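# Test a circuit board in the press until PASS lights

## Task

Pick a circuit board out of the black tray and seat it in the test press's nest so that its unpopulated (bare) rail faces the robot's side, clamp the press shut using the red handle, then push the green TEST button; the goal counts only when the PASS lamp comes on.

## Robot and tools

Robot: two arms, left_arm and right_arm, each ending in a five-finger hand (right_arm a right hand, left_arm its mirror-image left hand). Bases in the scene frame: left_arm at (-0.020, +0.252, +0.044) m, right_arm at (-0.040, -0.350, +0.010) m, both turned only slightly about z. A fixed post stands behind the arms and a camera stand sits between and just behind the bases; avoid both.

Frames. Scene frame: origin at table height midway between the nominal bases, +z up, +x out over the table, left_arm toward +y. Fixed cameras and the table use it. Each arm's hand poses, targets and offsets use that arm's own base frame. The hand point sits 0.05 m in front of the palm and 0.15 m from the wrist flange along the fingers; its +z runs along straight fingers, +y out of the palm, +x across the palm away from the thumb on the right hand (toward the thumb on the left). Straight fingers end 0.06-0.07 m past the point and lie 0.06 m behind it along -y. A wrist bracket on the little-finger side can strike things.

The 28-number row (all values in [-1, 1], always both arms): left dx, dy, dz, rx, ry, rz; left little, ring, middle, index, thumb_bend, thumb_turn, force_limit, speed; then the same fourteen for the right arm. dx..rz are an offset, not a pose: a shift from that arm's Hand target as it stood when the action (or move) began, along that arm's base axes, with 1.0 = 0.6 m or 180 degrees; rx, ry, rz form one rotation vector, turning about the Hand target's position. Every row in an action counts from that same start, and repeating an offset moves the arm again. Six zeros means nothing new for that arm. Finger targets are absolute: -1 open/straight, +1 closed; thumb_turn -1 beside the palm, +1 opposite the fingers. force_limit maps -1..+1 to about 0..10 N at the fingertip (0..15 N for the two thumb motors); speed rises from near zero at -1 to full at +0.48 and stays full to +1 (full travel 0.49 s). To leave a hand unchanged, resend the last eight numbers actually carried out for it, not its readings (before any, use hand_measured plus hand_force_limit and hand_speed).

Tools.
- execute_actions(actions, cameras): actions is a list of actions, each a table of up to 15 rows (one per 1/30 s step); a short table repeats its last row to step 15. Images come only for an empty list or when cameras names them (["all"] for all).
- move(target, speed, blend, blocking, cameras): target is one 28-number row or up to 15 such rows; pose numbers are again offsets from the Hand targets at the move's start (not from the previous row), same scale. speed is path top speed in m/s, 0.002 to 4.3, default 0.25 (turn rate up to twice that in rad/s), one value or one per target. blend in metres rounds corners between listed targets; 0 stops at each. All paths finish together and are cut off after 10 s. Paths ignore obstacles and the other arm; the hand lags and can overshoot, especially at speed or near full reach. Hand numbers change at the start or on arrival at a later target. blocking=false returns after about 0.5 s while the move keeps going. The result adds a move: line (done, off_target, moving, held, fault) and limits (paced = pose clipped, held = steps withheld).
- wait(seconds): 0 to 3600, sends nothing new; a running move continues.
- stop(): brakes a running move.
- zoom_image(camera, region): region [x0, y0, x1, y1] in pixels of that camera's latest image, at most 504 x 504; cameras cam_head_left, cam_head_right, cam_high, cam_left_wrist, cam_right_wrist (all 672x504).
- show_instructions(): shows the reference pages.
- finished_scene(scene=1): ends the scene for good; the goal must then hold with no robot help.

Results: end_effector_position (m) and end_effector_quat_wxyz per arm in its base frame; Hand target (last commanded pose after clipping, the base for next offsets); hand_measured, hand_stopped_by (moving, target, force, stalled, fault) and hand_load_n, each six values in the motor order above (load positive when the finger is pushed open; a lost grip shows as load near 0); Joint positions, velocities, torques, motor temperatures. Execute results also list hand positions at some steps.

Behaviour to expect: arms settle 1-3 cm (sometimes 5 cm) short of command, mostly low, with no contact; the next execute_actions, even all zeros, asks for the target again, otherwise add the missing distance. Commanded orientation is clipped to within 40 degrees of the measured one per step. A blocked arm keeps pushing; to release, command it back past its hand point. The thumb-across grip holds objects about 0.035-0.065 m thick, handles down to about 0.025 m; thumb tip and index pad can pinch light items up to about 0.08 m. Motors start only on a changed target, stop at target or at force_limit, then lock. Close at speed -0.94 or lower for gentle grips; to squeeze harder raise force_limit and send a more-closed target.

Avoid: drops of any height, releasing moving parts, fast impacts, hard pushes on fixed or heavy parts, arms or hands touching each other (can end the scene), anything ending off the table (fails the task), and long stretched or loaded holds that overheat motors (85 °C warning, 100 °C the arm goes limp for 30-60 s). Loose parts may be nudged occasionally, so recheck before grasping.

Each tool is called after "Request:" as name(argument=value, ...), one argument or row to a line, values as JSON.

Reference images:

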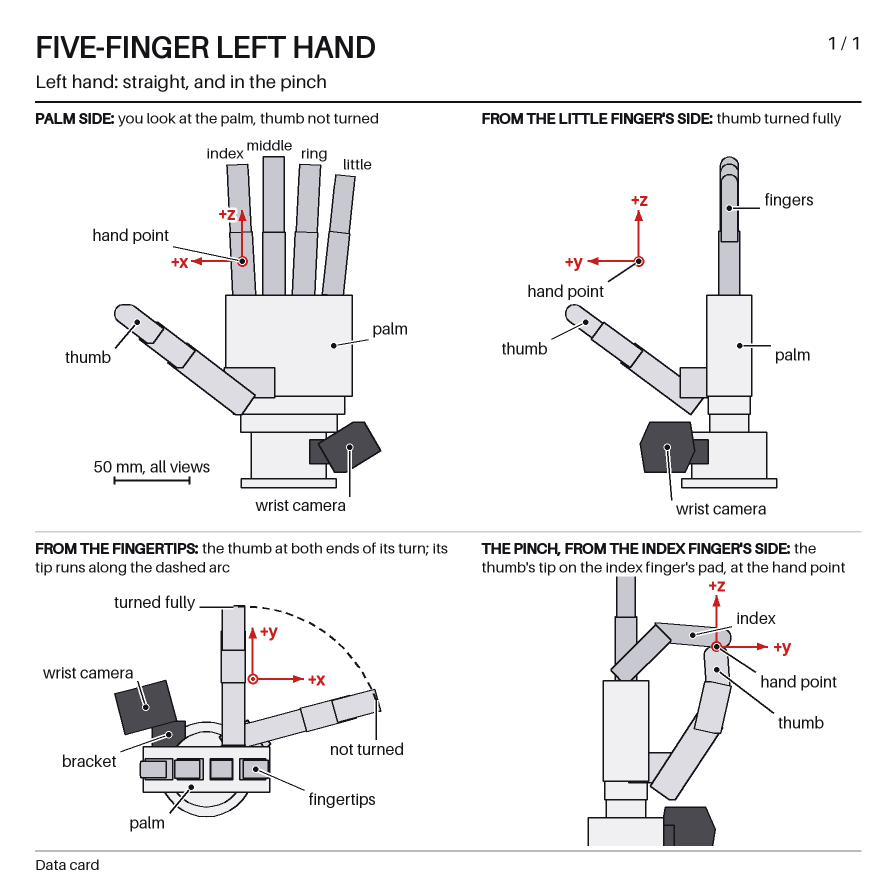

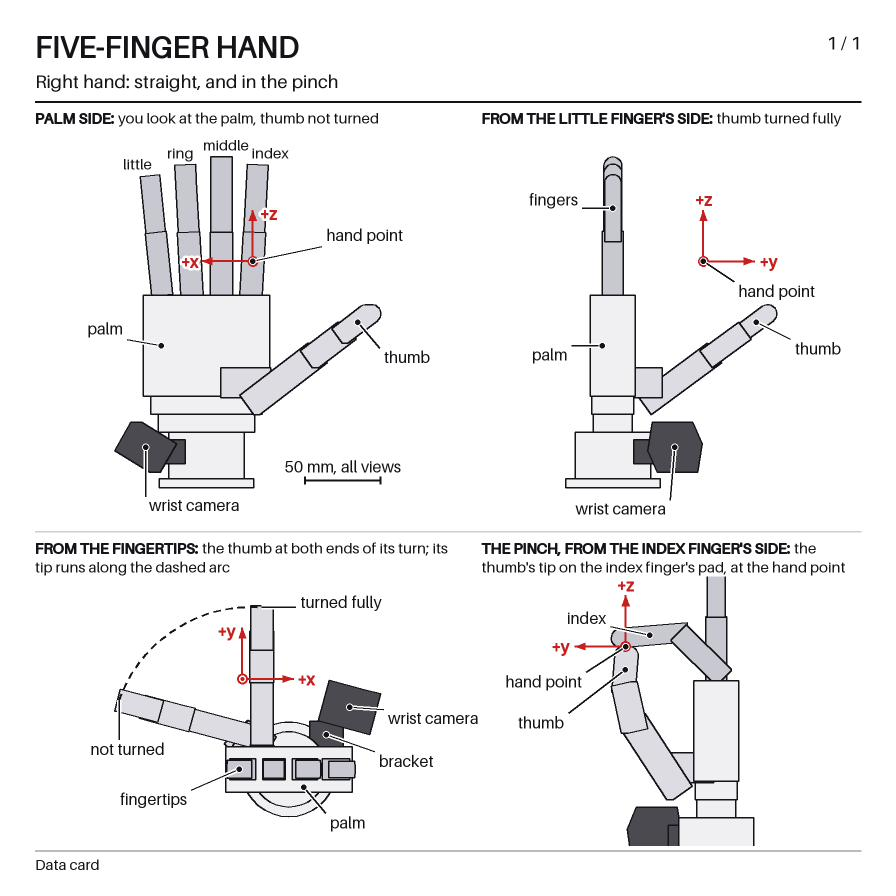

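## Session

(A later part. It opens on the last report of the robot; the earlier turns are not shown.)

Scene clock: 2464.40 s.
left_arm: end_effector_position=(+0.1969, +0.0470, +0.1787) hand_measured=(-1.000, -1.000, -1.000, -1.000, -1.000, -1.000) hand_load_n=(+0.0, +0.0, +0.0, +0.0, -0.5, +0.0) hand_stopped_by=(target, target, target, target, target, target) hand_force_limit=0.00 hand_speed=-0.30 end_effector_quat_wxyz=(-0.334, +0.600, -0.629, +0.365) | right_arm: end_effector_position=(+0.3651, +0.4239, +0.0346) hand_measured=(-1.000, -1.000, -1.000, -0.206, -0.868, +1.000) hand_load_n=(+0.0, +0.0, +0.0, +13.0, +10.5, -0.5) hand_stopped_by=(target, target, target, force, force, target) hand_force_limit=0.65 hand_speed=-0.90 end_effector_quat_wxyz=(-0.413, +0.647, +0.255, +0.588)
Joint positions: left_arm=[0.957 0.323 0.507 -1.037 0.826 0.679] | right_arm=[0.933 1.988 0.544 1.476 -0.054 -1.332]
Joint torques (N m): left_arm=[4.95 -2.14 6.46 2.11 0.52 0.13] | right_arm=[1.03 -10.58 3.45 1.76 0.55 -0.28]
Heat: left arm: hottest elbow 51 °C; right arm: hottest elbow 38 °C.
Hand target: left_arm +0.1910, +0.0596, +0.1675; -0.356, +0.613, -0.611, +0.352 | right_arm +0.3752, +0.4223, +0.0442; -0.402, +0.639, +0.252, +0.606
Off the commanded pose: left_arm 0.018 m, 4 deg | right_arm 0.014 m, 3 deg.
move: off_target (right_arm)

Request:
move(
  target=[0,0,0,0,0,0,-1,-1,-1,-1,-1,-1,0,-0.3,0,0,0,0,0,0,-1,-1,-1,-0.3,-0.95,1,0.65,-0.85],
  speed=0.02,
  cameras=["all"],
)

Request:
zoom_image(
  camera="cam_high",
  region=[350, 228, 380, 262],
)

Request:
zoom_image(
  camera="cam_left_wrist",
  region=[395, 235, 455, 305],
)

Scene clock: 2472.33 s.
left_arm: end_effector_position=(+0.1969, +0.0470, +0.1787) hand_measured=(-1.000, -1.000, -1.000, -1.000, -1.000, -1.000) hand_load_n=(+0.0, +0.0, +0.0, -0.5, +0.0, -0.5) hand_stopped_by=(target, target, target, target, target, target) hand_force_limit=0.00 hand_speed=-0.30 end_effector_quat_wxyz=(-0.334, +0.600, -0.629, +0.365) | right_arm: end_effector_position=(+0.3653, +0.4226, +0.0341) hand_measured=(-1.000, -1.000, -1.000, -0.300, -0.950, +1.000) hand_load_n=(+0.0, +0.0, +0.0, -2.5, +0.0, +0.5) hand_stopped_by=(target, target, target, target, target, target) hand_force_limit=0.65 hand_speed=-0.85 end_effector_quat_wxyz=(-0.411, +0.648, +0.254, +0.589)
Joint positions: left_arm=[0.957 0.323 0.507 -1.037 0.826 0.679] | right_arm=[0.933 1.988 0.543 1.476 -0.049 -1.332]
Joint torques (N m): left_arm=[5.01 -2.14 6.45 2.1 0.51 0.13] | right_arm=[1.9 -10.93 3.37 1.77 0.38 -0.22]
Heat: left arm: hottest elbow 51 °C; right arm: hottest elbow 38 °C.
Hand target: left_arm +0.1910, +0.0596, +0.1675; -0.356, +0.613, -0.611, +0.352 | right_arm +0.3752, +0.4223, +0.0442; -0.402, +0.639, +0.252, +0.606
Off the commanded pose: left_arm 0.018 m, 4 deg | right_arm 0.014 m, 2 deg.
move: done
cam_left_wrist: T_world_to_cam=[[0.45865, -0.26765, 0.84735, -0.2318], [-0.60384, -0.79346, 0.07621, 0.14457], [0.65194, -0.54662, -0.52553, 0.10209]] pos_world=[0.12706, 0.10847, 0.23905]
cam_right_wrist: T_world_to_cam=[[0.84056, -0.54117, 0.02423, -0.07547], [-0.24754, -0.4235, -0.87142, 0.29735], [0.48185, 0.72649, -0.48994, -0.35069]] pos_world=[0.30602, 0.33986, 0.08912]

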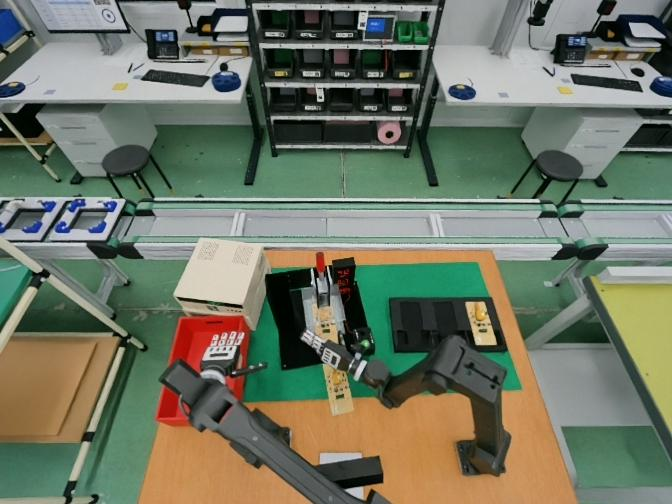

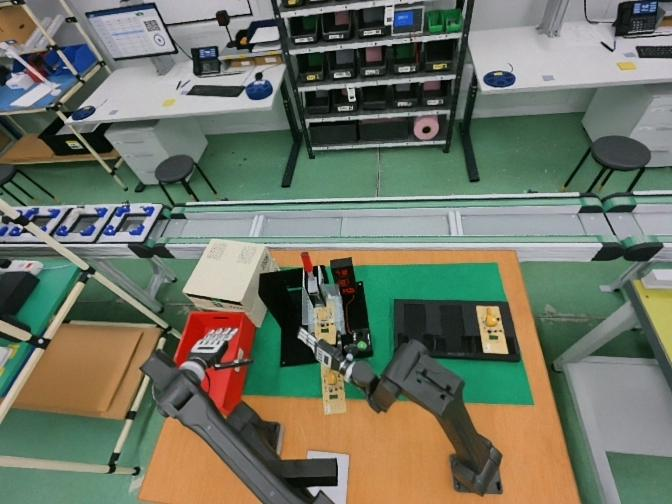

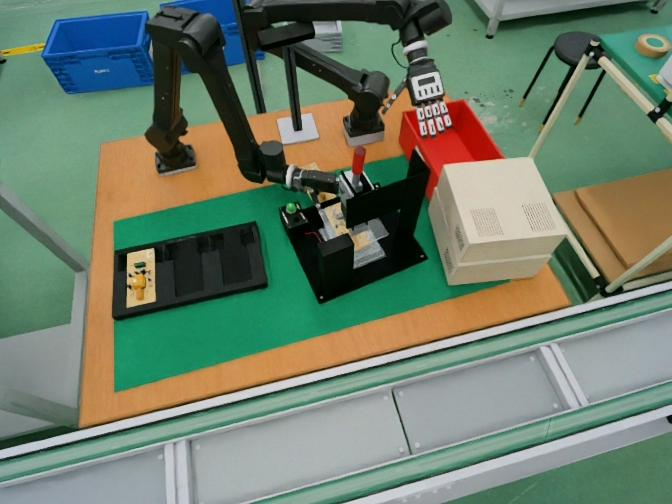

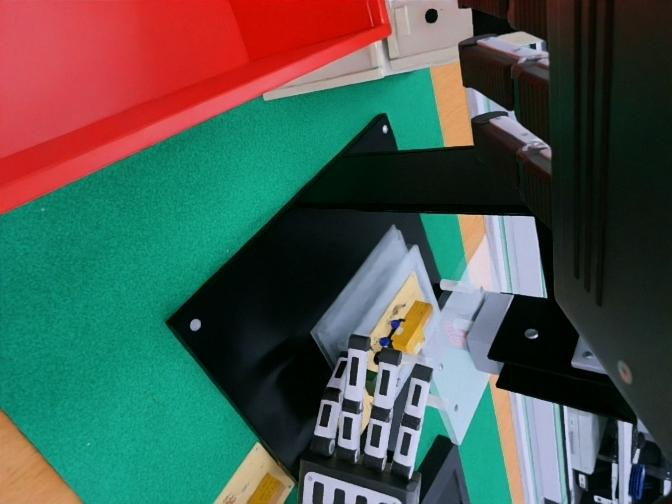

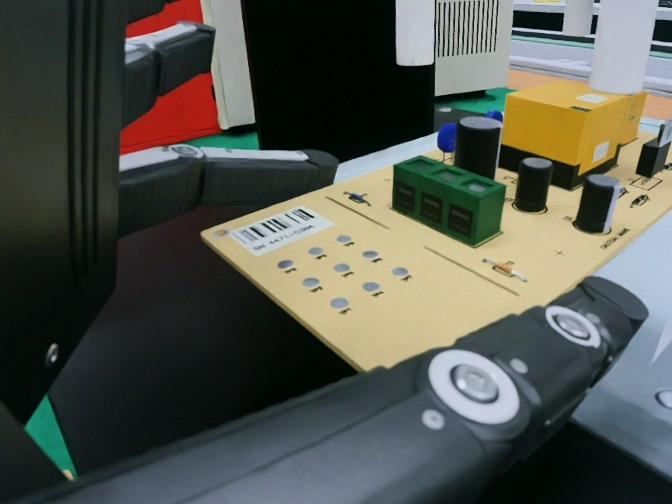

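Scaled by 14.824.

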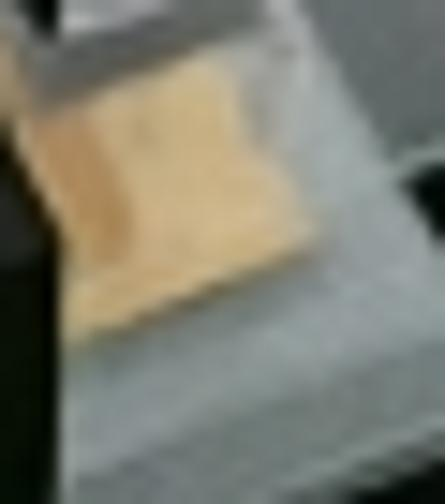

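Scaled by 7.200.

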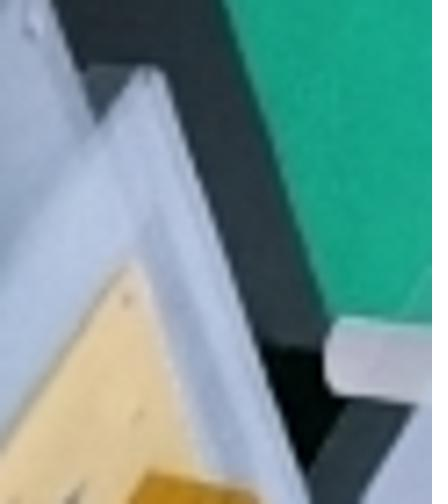

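Request:
move(
  target=[0,0,0,0,0,0,-1,-1,-1,-1,-1,-1,0,-0.3,0,0,0,0,0,0,-1,-1,-1,-1,-1,1,0.65,-0.6],
  speed=0.02,
  cameras=["cam_right_wrist","cam_left_wrist","cam_head_left","cam_head_right","cam_high"],
)

Request:
zoom_image(
  camera="cam_high",
  region=[300, 180, 390, 262],
)

Request:
zoom_image(
  camera="cam_left_wrist",
  region=[335, 235, 455, 375],
)

Request:
zoom_image(
  camera="cam_head_left",
  region=[298, 300, 353, 346],
)

Scene clock: 2481.33 s.
left_arm: end_effector_position=(+0.1969, +0.0470, +0.1787) hand_measured=(-1.000, -1.000, -1.000, -1.000, -1.000, -1.000) hand_load_n=(+0.0, +0.0, +0.0, +0.0, +0.0, +0.0) hand_stopped_by=(target, target, target, target, target, target) hand_force_limit=0.00 hand_speed=-0.30 end_effector_quat_wxyz=(-0.334, +0.600, -0.629, +0.365) | right_arm: end_effector_position=(+0.3669, +0.4210, +0.0344) hand_measured=(-1.000, -1.000, -1.000, -1.000, -1.000, +1.000) hand_load_n=(+0.0, -0.5, +0.0, +0.0, +0.0, +0.0) hand_stopped_by=(target, target, target, target, target, target) hand_force_limit=0.65 hand_speed=-0.60 end_effector_quat_wxyz=(-0.408, +0.649, +0.252, +0.591)
Joint positions: left_arm=[0.957 0.323 0.507 -1.037 0.826 0.679] | right_arm=[0.932 1.988 0.543 1.476 -0.043 -1.337]
Joint torques (N m): left_arm=[5.01 -2.14 6.45 2.11 0.51 0.14] | right_arm=[1.38 -10.29 3.43 1.83 0.19 -0.23]
Heat: left arm: hottest elbow 51 °C; right arm: hottest elbow 38 °C.
Hand target: left_arm +0.1910, +0.0596, +0.1675; -0.356, +0.613, -0.611, +0.352 | right_arm +0.3752, +0.4223, +0.0442; -0.402, +0.639, +0.252, +0.606
Off the commanded pose: left_arm 0.018 m, 4 deg | right_arm 0.013 m, 2 deg.
move: done
cam_left_wrist: T_world_to_cam=[[0.45865, -0.26765, 0.84735, -0.2318], [-0.60384, -0.79346, 0.07621, 0.14457], [0.65194, -0.54662, -0.52553, 0.10209]] pos_world=[0.12706, 0.10847, 0.23905]
cam_right_wrist: T_world_to_cam=[[0.83621, -0.54767, 0.02859, -0.07351], [-0.24767, -0.42364, -0.87131, 0.29737], [0.4893, 0.72152, -0.48989, -0.35086]] pos_world=[0.3068, 0.33887, 0.08932]

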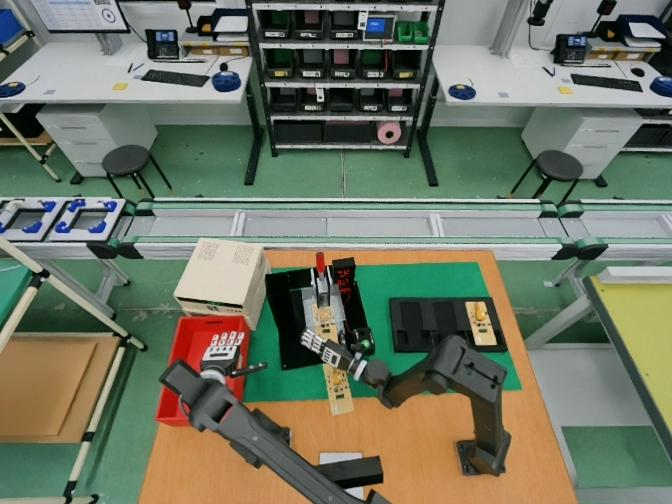

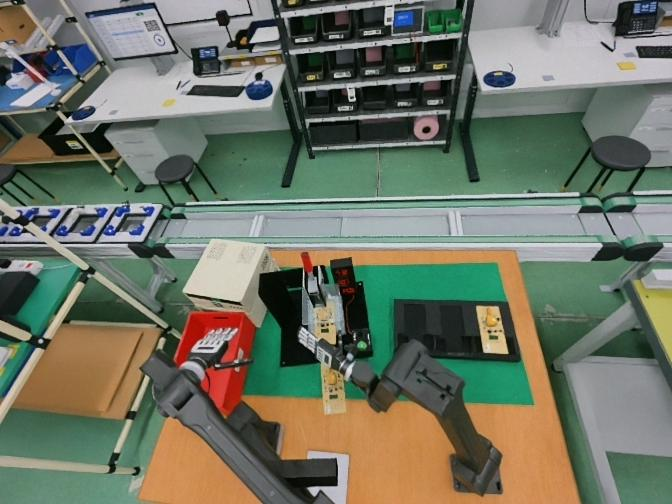

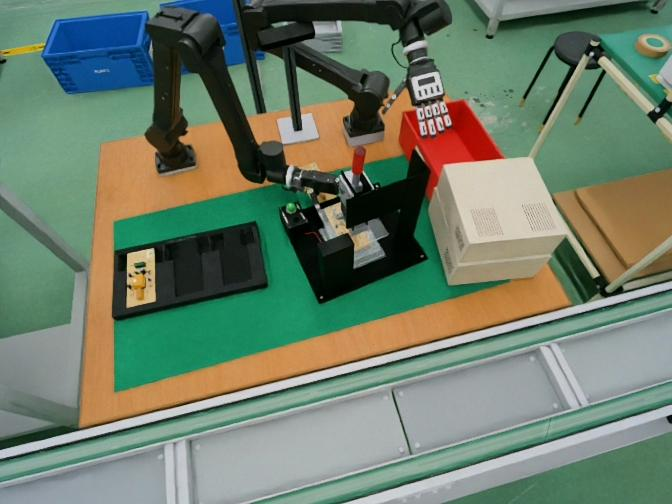

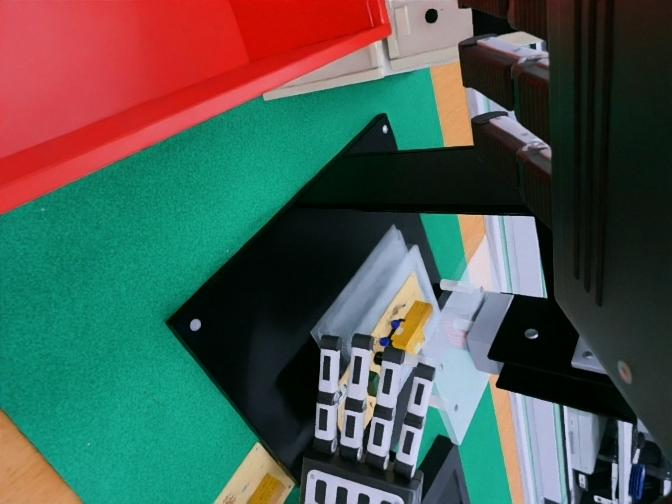

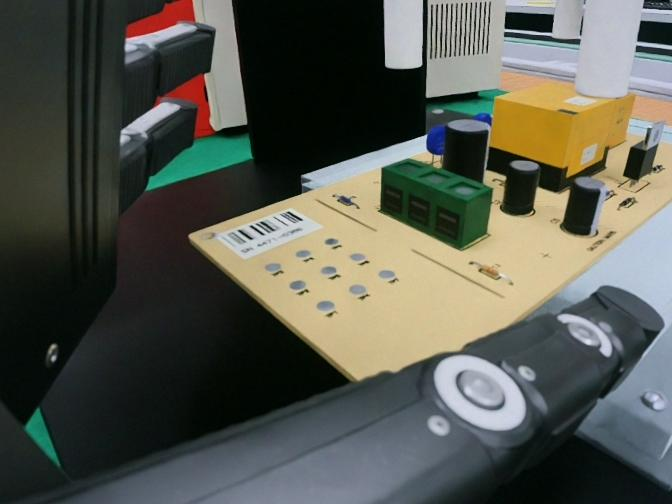

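Scaled by 5.600.

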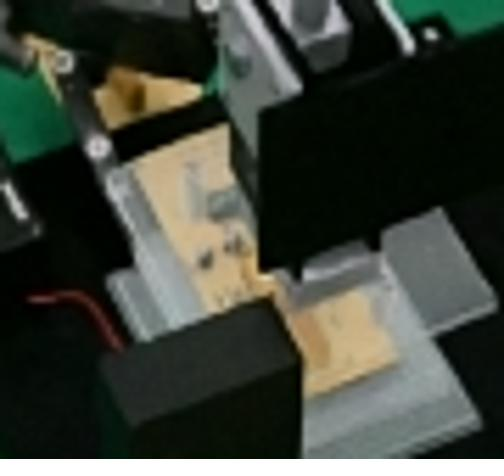

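Scaled by 3.600.

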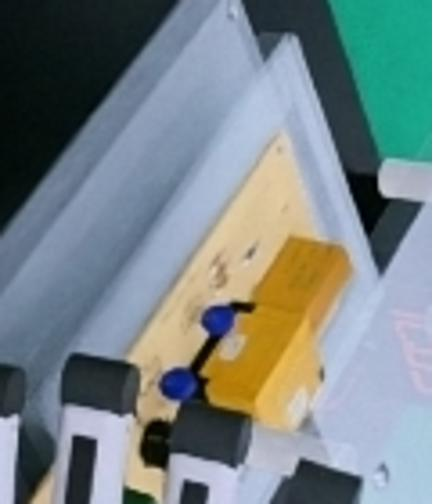

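Scaled by 9.164.

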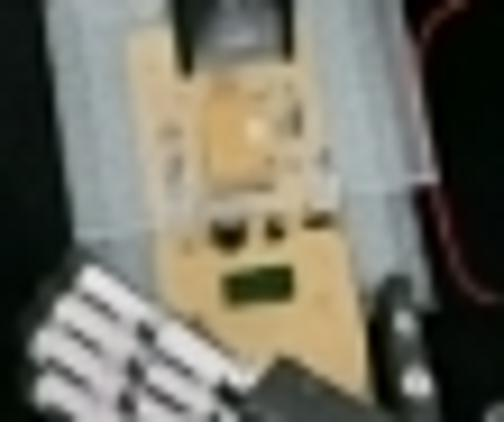

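Request:
zoom_image(
  camera="cam_right_wrist",
  region=[280, 110, 460, 230],
)

Request:
zoom_image(
  camera="cam_right_wrist",
  region=[560, 160, 672, 310],
)

Scaled by 2.800.

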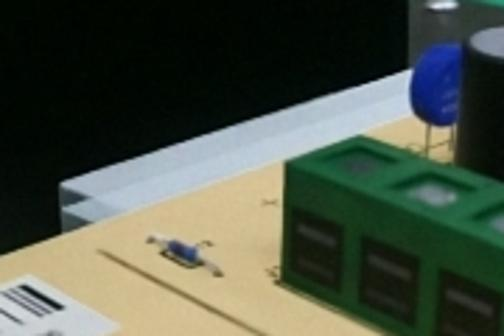

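Scaled by 3.360.

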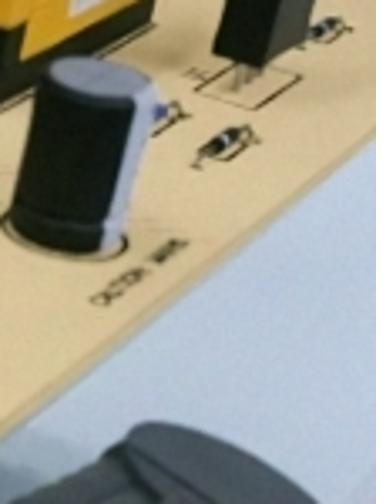

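Request:
move(
  target=[
    [0,0,0,0,0,0,-1,-1,-1,-1,-1,-1,0,-0.3,-0.0750,-0.0080,0.01,0,0,0,-1,-1,-1,-1,-1,1,0.65,-0.6],
    [0,0,0,0,0,0,-1,-1,-1,-1,-1,-1,0,-0.3,-0.13,-0.03,0.1,0,0,0,-1,-1,-1,-1,-1,1,0.65,-0.6],
  ],
  speed=0.06,
  blend=0.01,
  cameras=["all"],
)

Request:
zoom_image(
  camera="cam_head_left",
  region=[290, 285, 370, 385],
)

Request:
zoom_image(
  camera="cam_right_wrist",
  region=[250, 50, 650, 400],
)

Request:
zoom_image(
  camera="cam_high",
  region=[300, 180, 390, 262],
)

Request:
zoom_image(
  camera="cam_left_wrist",
  region=[300, 235, 480, 445],
)

Scene clock: 2508.73 s.
left_arm: end_effector_position=(+0.1969, +0.0470, +0.1787) hand_measured=(-1.000, -1.000, -1.000, -1.000, -1.000, -1.000) hand_load_n=(+0.0, +0.0, +0.0, +0.0, +0.0, -0.5) hand_stopped_by=(target, target, target, target, target, target) hand_force_limit=0.00 hand_speed=-0.30 end_effector_quat_wxyz=(-0.334, +0.600, -0.629, +0.365) | right_arm: end_effector_position=(+0.3001, +0.4028, +0.1012) hand_measured=(-1.000, -1.000, -1.000, -1.000, -1.000, +1.000) hand_load_n=(+0.0, +0.0, +0.0, +0.0, +0.0, +0.5) hand_stopped_by=(target, target, target, target, target, target) hand_force_limit=0.65 hand_speed=-0.60 end_effector_quat_wxyz=(-0.408, +0.641, +0.243, +0.603)
Joint positions: left_arm=[0.957 0.323 0.507 -1.037 0.826 0.679] | right_arm=[1.082 1.694 0.383 1.371 0.124 -1.347]
Joint torques (N m): left_arm=[4.95 -2.14 6.43 2.11 0.51 0.13] | right_arm=[2.55 -8.64 3.32 0.84 0.12 -0.25]
Heat: left arm: hottest elbow 51 °C; right arm: hottest elbow 38 °C.
Hand target: left_arm +0.1910, +0.0596, +0.1675; -0.356, +0.613, -0.611, +0.352 | right_arm +0.2972, +0.4043, +0.1041; -0.402, +0.639, +0.253, +0.605
Off the commanded pose: left_arm 0.018 m, 4 deg | right_arm 0.004 m, 1 deg.
move: done
cam_left_wrist: T_world_to_cam=[[0.45865, -0.26765, 0.84735, -0.2318], [-0.60384, -0.79346, 0.07621, 0.14457], [0.65194, -0.54662, -0.52553, 0.10209]] pos_world=[0.12706, 0.10847, 0.23905]
cam_right_wrist: T_world_to_cam=[[0.82624, -0.56251, 0.03012, -0.02069], [-0.23912, -0.39865, -0.88538, 0.32016], [0.51004, 0.72434, -0.46389, -0.28229]] pos_world=[0.23763, 0.32046, 0.15314]

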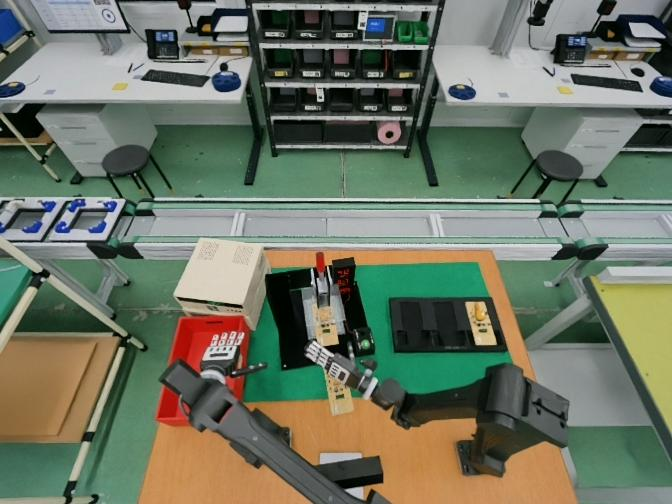

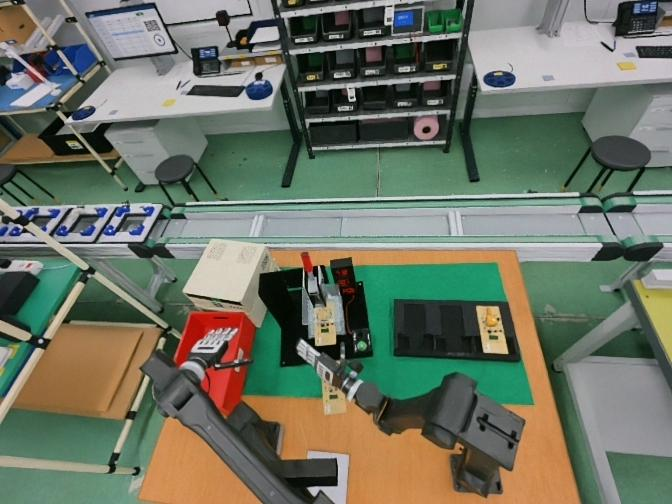

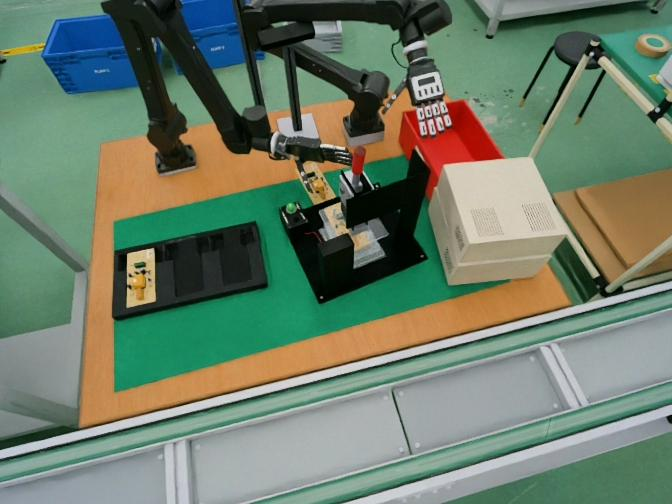

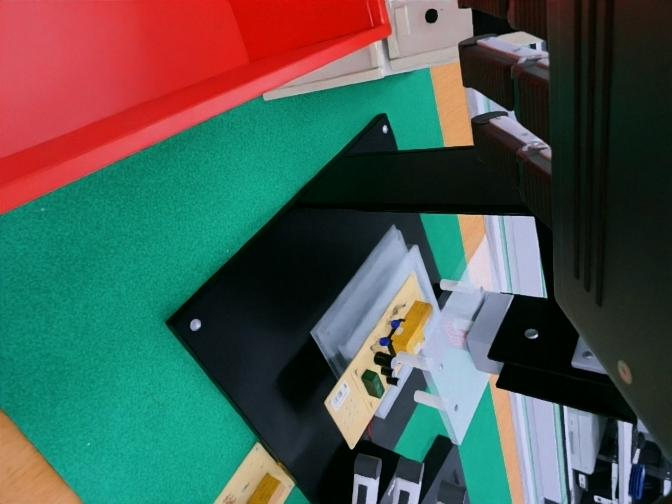

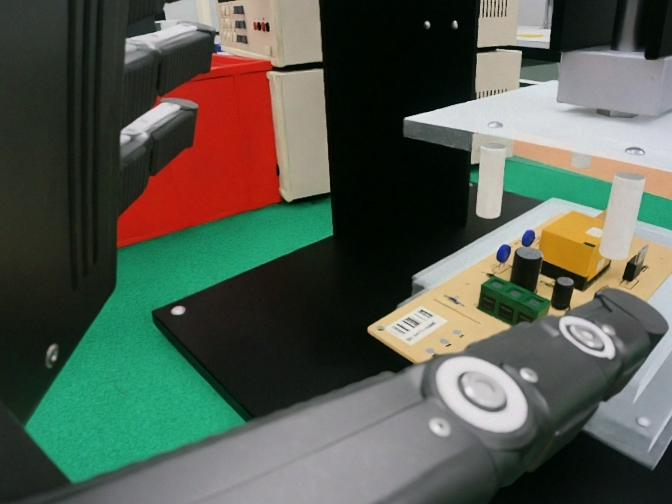

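Scaled by 5.040.

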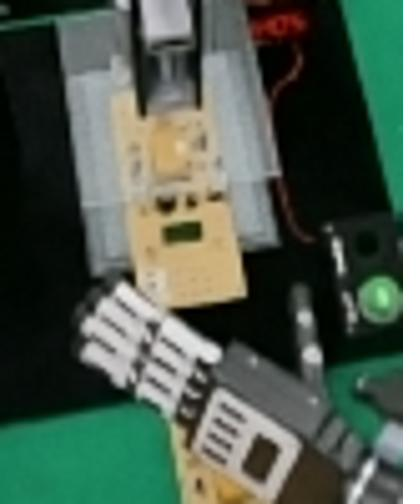

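Scaled by 1.260.

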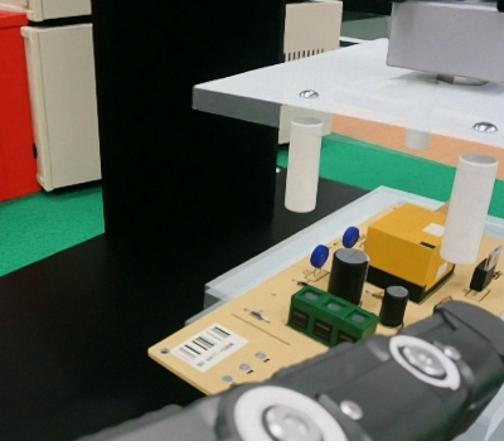

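Scaled by 5.600.

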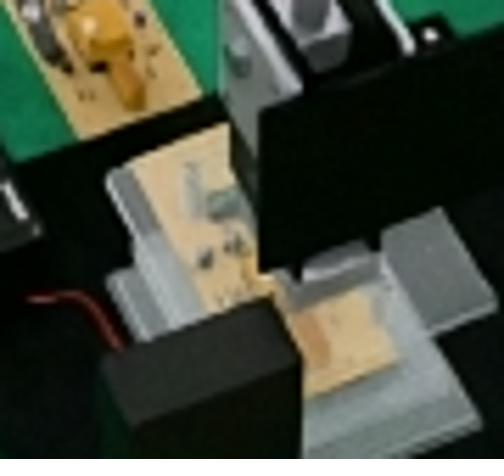

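Scaled by 2.400.

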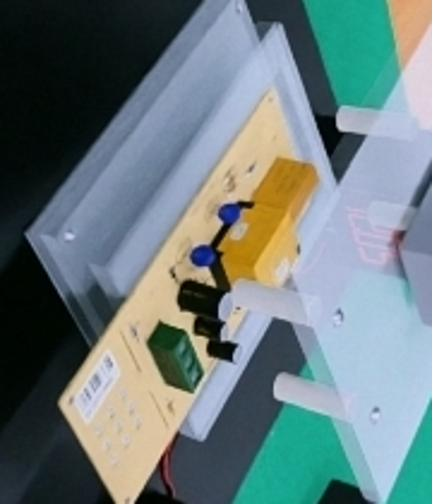

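Request:
zoom_image(
  camera="cam_right_wrist",
  region=[370, 180, 520, 340],
)

Request:
zoom_image(
  camera="cam_left_wrist",
  region=[300, 320, 400, 450],
)

Request:
zoom_image(
  camera="cam_left_wrist",
  region=[360, 235, 450, 340],
)

Scaled by 3.150.

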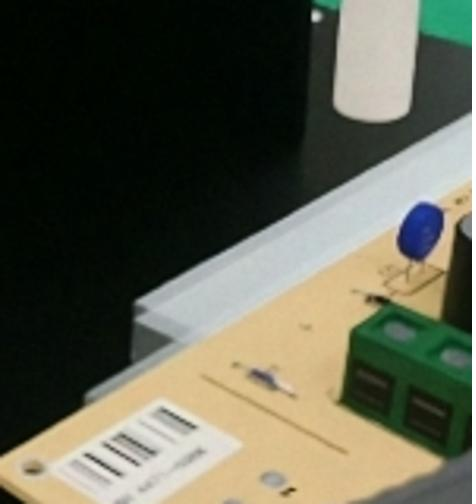

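Scaled by 3.877.

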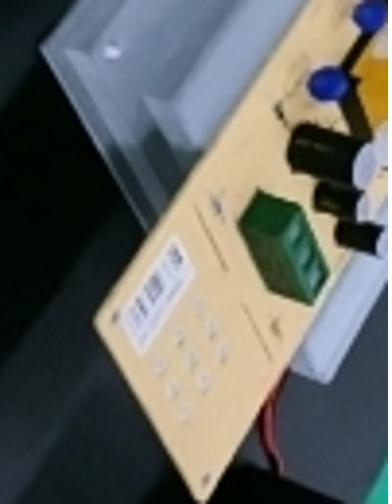

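Scaled by 4.800.

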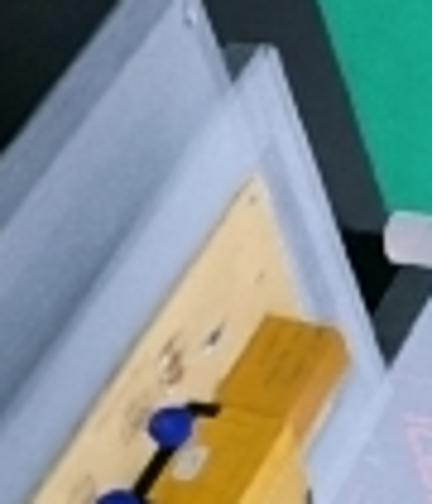

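Request:
move(
  target=[
    [0,0,0,0,0,0,-1,-1,-1,-1,-1,-1,0,-0.3,-0.0850,-0.0600,0,0,0,-0.10,-1,-1,-1,-1,-1,1,0.65,-0.6],
    [0,0,0,0,0,0,-1,-1,-1,-1,-1,-1,0,-0.3,-0.0695,-0.0438,-0.05,0,0,-0.1833,-1,-1,-1,-1,-1,1,0.65,-0.6],
  ],
  speed=0.12,
  blend=0.02,
  cameras=["all"],
)

Scene clock: 2547.53 s.
left_arm: end_effector_position=(+0.1969, +0.0470, +0.1787) hand_measured=(-1.000, -1.000, -1.000, -1.000, -1.000, -1.000) hand_load_n=(+0.0, +0.0, -0.5, -0.5, +0.0, -0.5) hand_stopped_by=(target, target, target, target, target, target) hand_force_limit=0.00 hand_speed=-0.30 end_effector_quat_wxyz=(-0.334, +0.600, -0.629, +0.365) | right_arm: end_effector_position=(+0.2575, +0.3656, +0.0656) hand_measured=(-1.000, -1.000, -1.000, -1.000, -1.000, +1.000) hand_load_n=(+0.0, +0.0, +0.0, +0.0, +0.0, +0.0) hand_stopped_by=(target, target, target, target, target, target) hand_force_limit=0.65 hand_speed=-0.60 end_effector_quat_wxyz=(-0.203, +0.693, +0.067, +0.689)
Joint positions: left_arm=[0.957 0.323 0.507 -1.037 0.826 0.679] | right_arm=[1.409 1.873 0.495 1.439 1.026 -1.431]
Joint torques (N m): left_arm=[5.13 -2.08 6.45 2.13 0.52 0.13] | right_arm=[2.84 -8.64 4.46 2.11 0.19 -0.23]
Heat: left arm: hottest elbow 51 °C; right arm: hottest elbow 38 °C.
Hand target: left_arm +0.1910, +0.0596, +0.1675; -0.356, +0.613, -0.611, +0.352 | right_arm +0.2555, +0.3781, +0.0741; -0.214, +0.684, +0.061, +0.695
Off the commanded pose: left_arm 0.018 m, 4 deg | right_arm 0.015 m, 2 deg.
move: off_target (right_arm)
cam_left_wrist: T_world_to_cam=[[0.45865, -0.26765, 0.84735, -0.2318], [-0.60384, -0.79346, 0.07621, 0.14457], [0.65194, -0.54662, -0.52553, 0.10209]] pos_world=[0.12706, 0.10847, 0.23905]
cam_right_wrist: T_world_to_cam=[[0.38608, -0.9198, 0.07015, 0.23595], [-0.42828, -0.24608, -0.8695, 0.25547], [0.81702, 0.30565, -0.48893, -0.17436]] pos_world=[0.16077, 0.33318, 0.12033]

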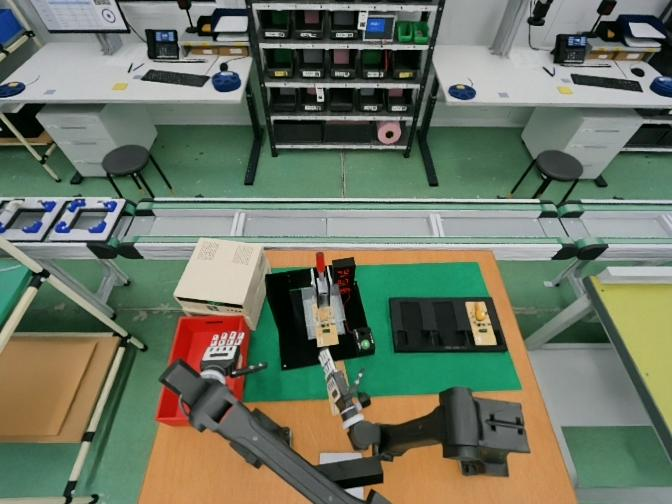

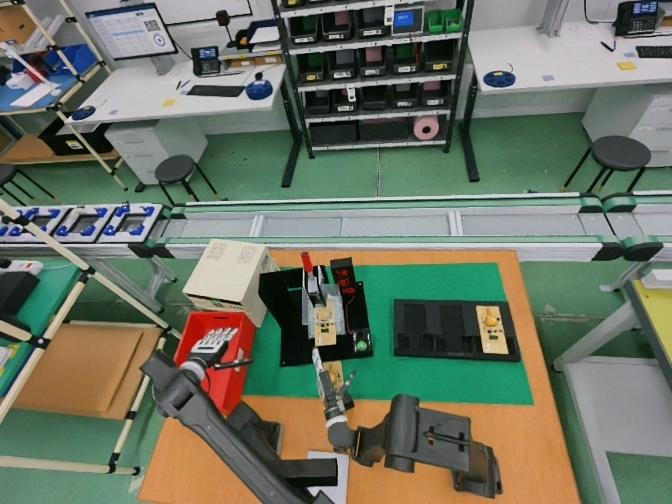

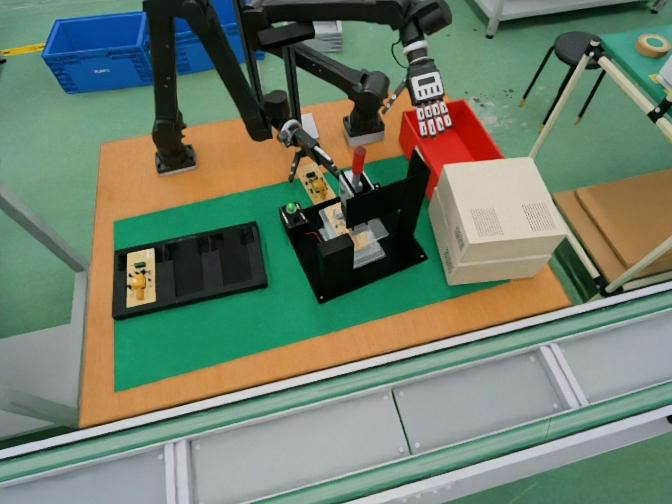

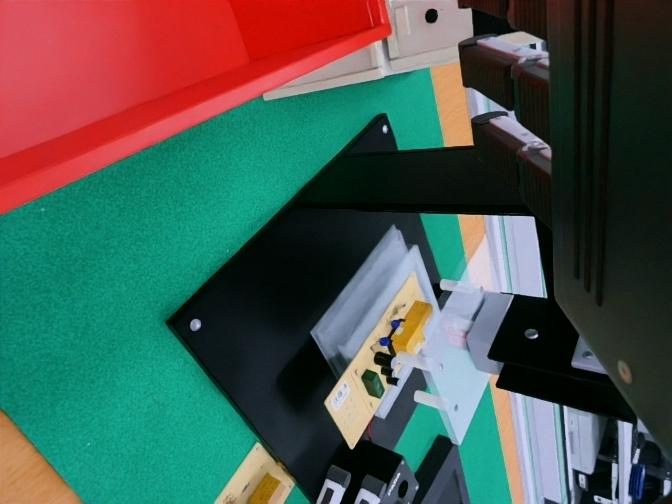

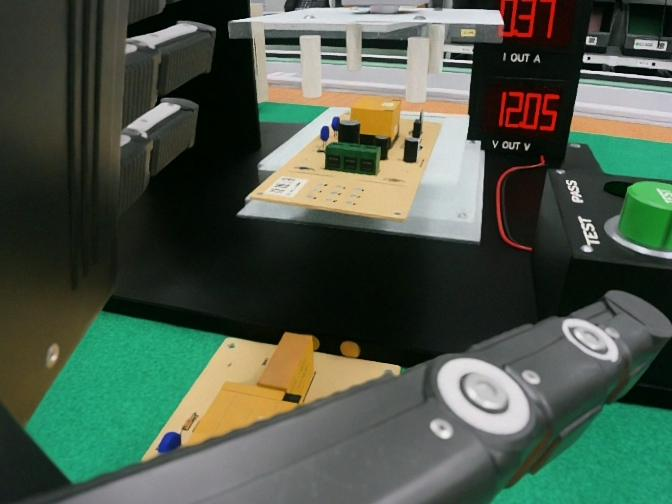

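Request:
zoom_image(
  camera="cam_right_wrist",
  region=[225, 90, 495, 260],
)

Request:
zoom_image(
  camera="cam_right_wrist",
  region=[380, 130, 500, 250],
)

Request:
zoom_image(
  camera="cam_right_wrist",
  region=[230, 130, 330, 230],
)

Scaled by 1.867.

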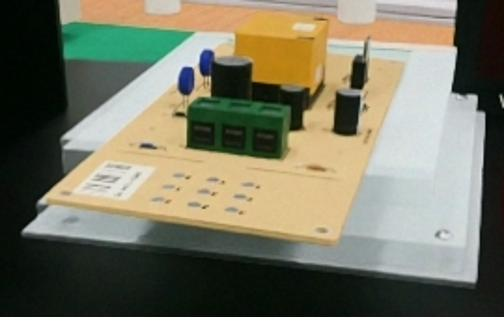

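Scaled by 4.200.

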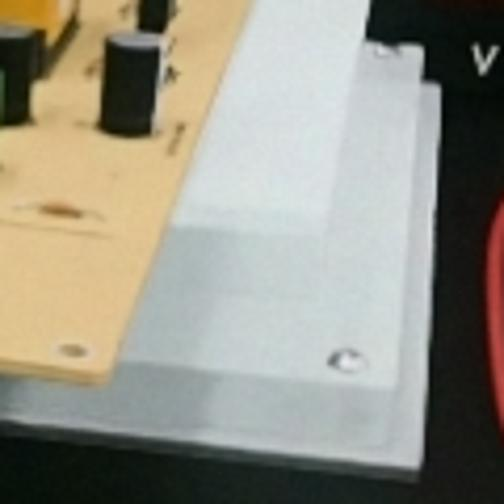

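Scaled by 5.040.

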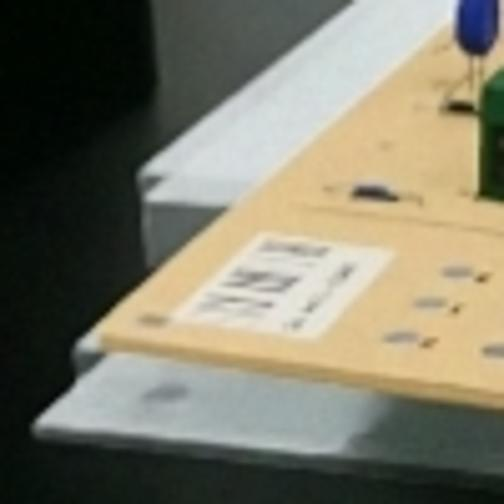

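Request:
zoom_image(
  camera="cam_head_left",
  region=[298, 312, 346, 352],
)

Request:
zoom_image(
  camera="cam_head_right",
  region=[298, 312, 346, 352],
)

Request:
zoom_image(
  camera="cam_high",
  region=[300, 190, 350, 250],
)

Scaled by 10.500.

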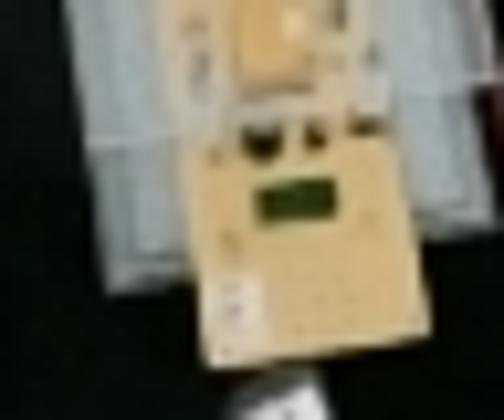

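Scaled by 10.500.

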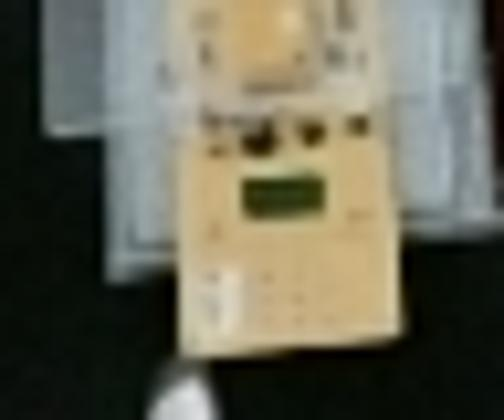

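Scaled by 8.400.

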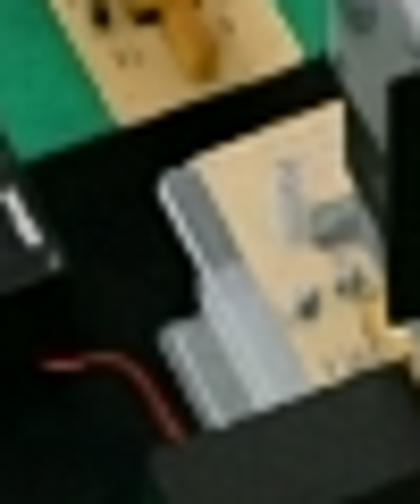

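Request:
zoom_image(
  camera="cam_left_wrist",
  region=[305, 320, 375, 390],
)

Request:
zoom_image(
  camera="cam_left_wrist",
  region=[365, 350, 425, 430],
)

Request:
zoom_image(
  camera="cam_right_wrist",
  region=[230, 150, 300, 210],
)

Request:
zoom_image(
  camera="cam_right_wrist",
  region=[400, 150, 480, 220],
)

Scaled by 7.200.

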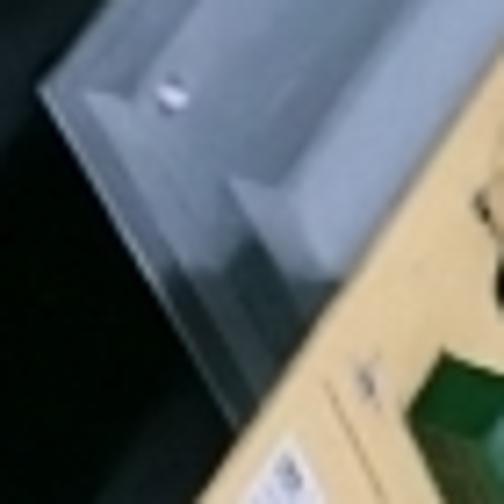

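Scaled by 6.300.

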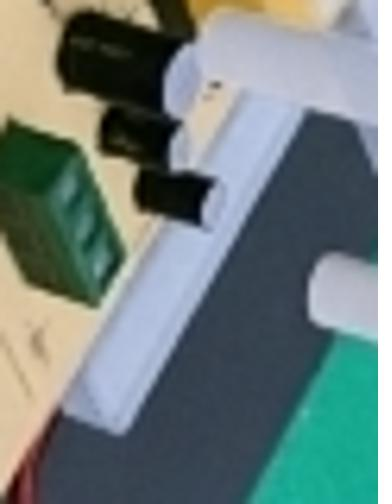

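Scaled by 7.200.

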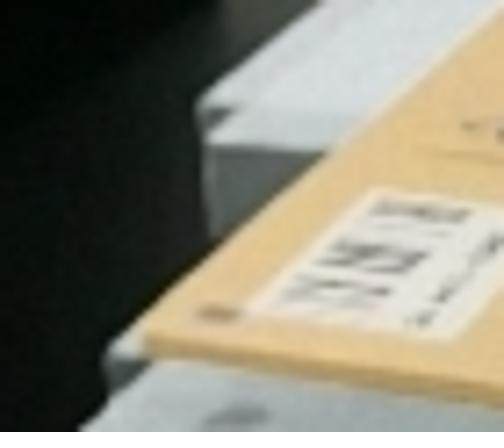

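Scaled by 6.300.

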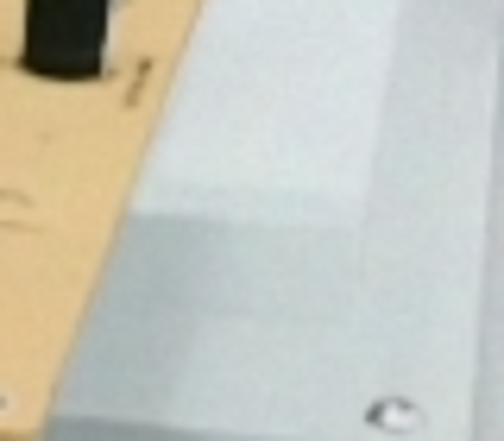

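Request:
zoom_image(
  camera="cam_head_left",
  region=[300, 292, 350, 342],
)

Request:
zoom_image(
  camera="cam_head_right",
  region=[300, 292, 350, 342],
)

Scaled by 10.080.

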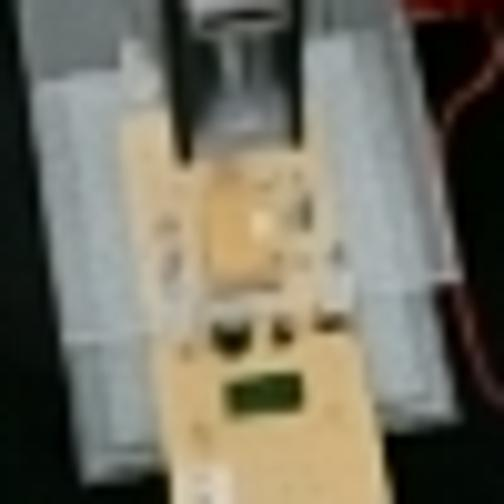

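Scaled by 10.080.

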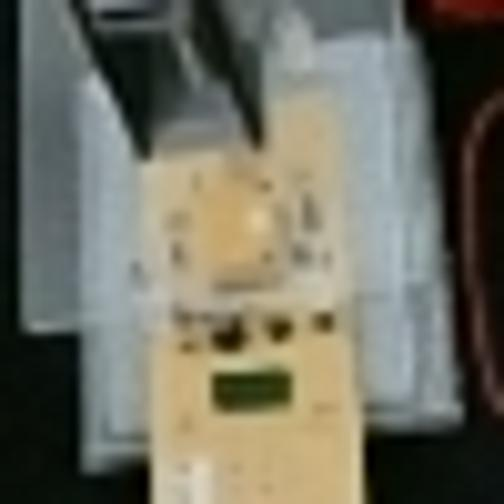

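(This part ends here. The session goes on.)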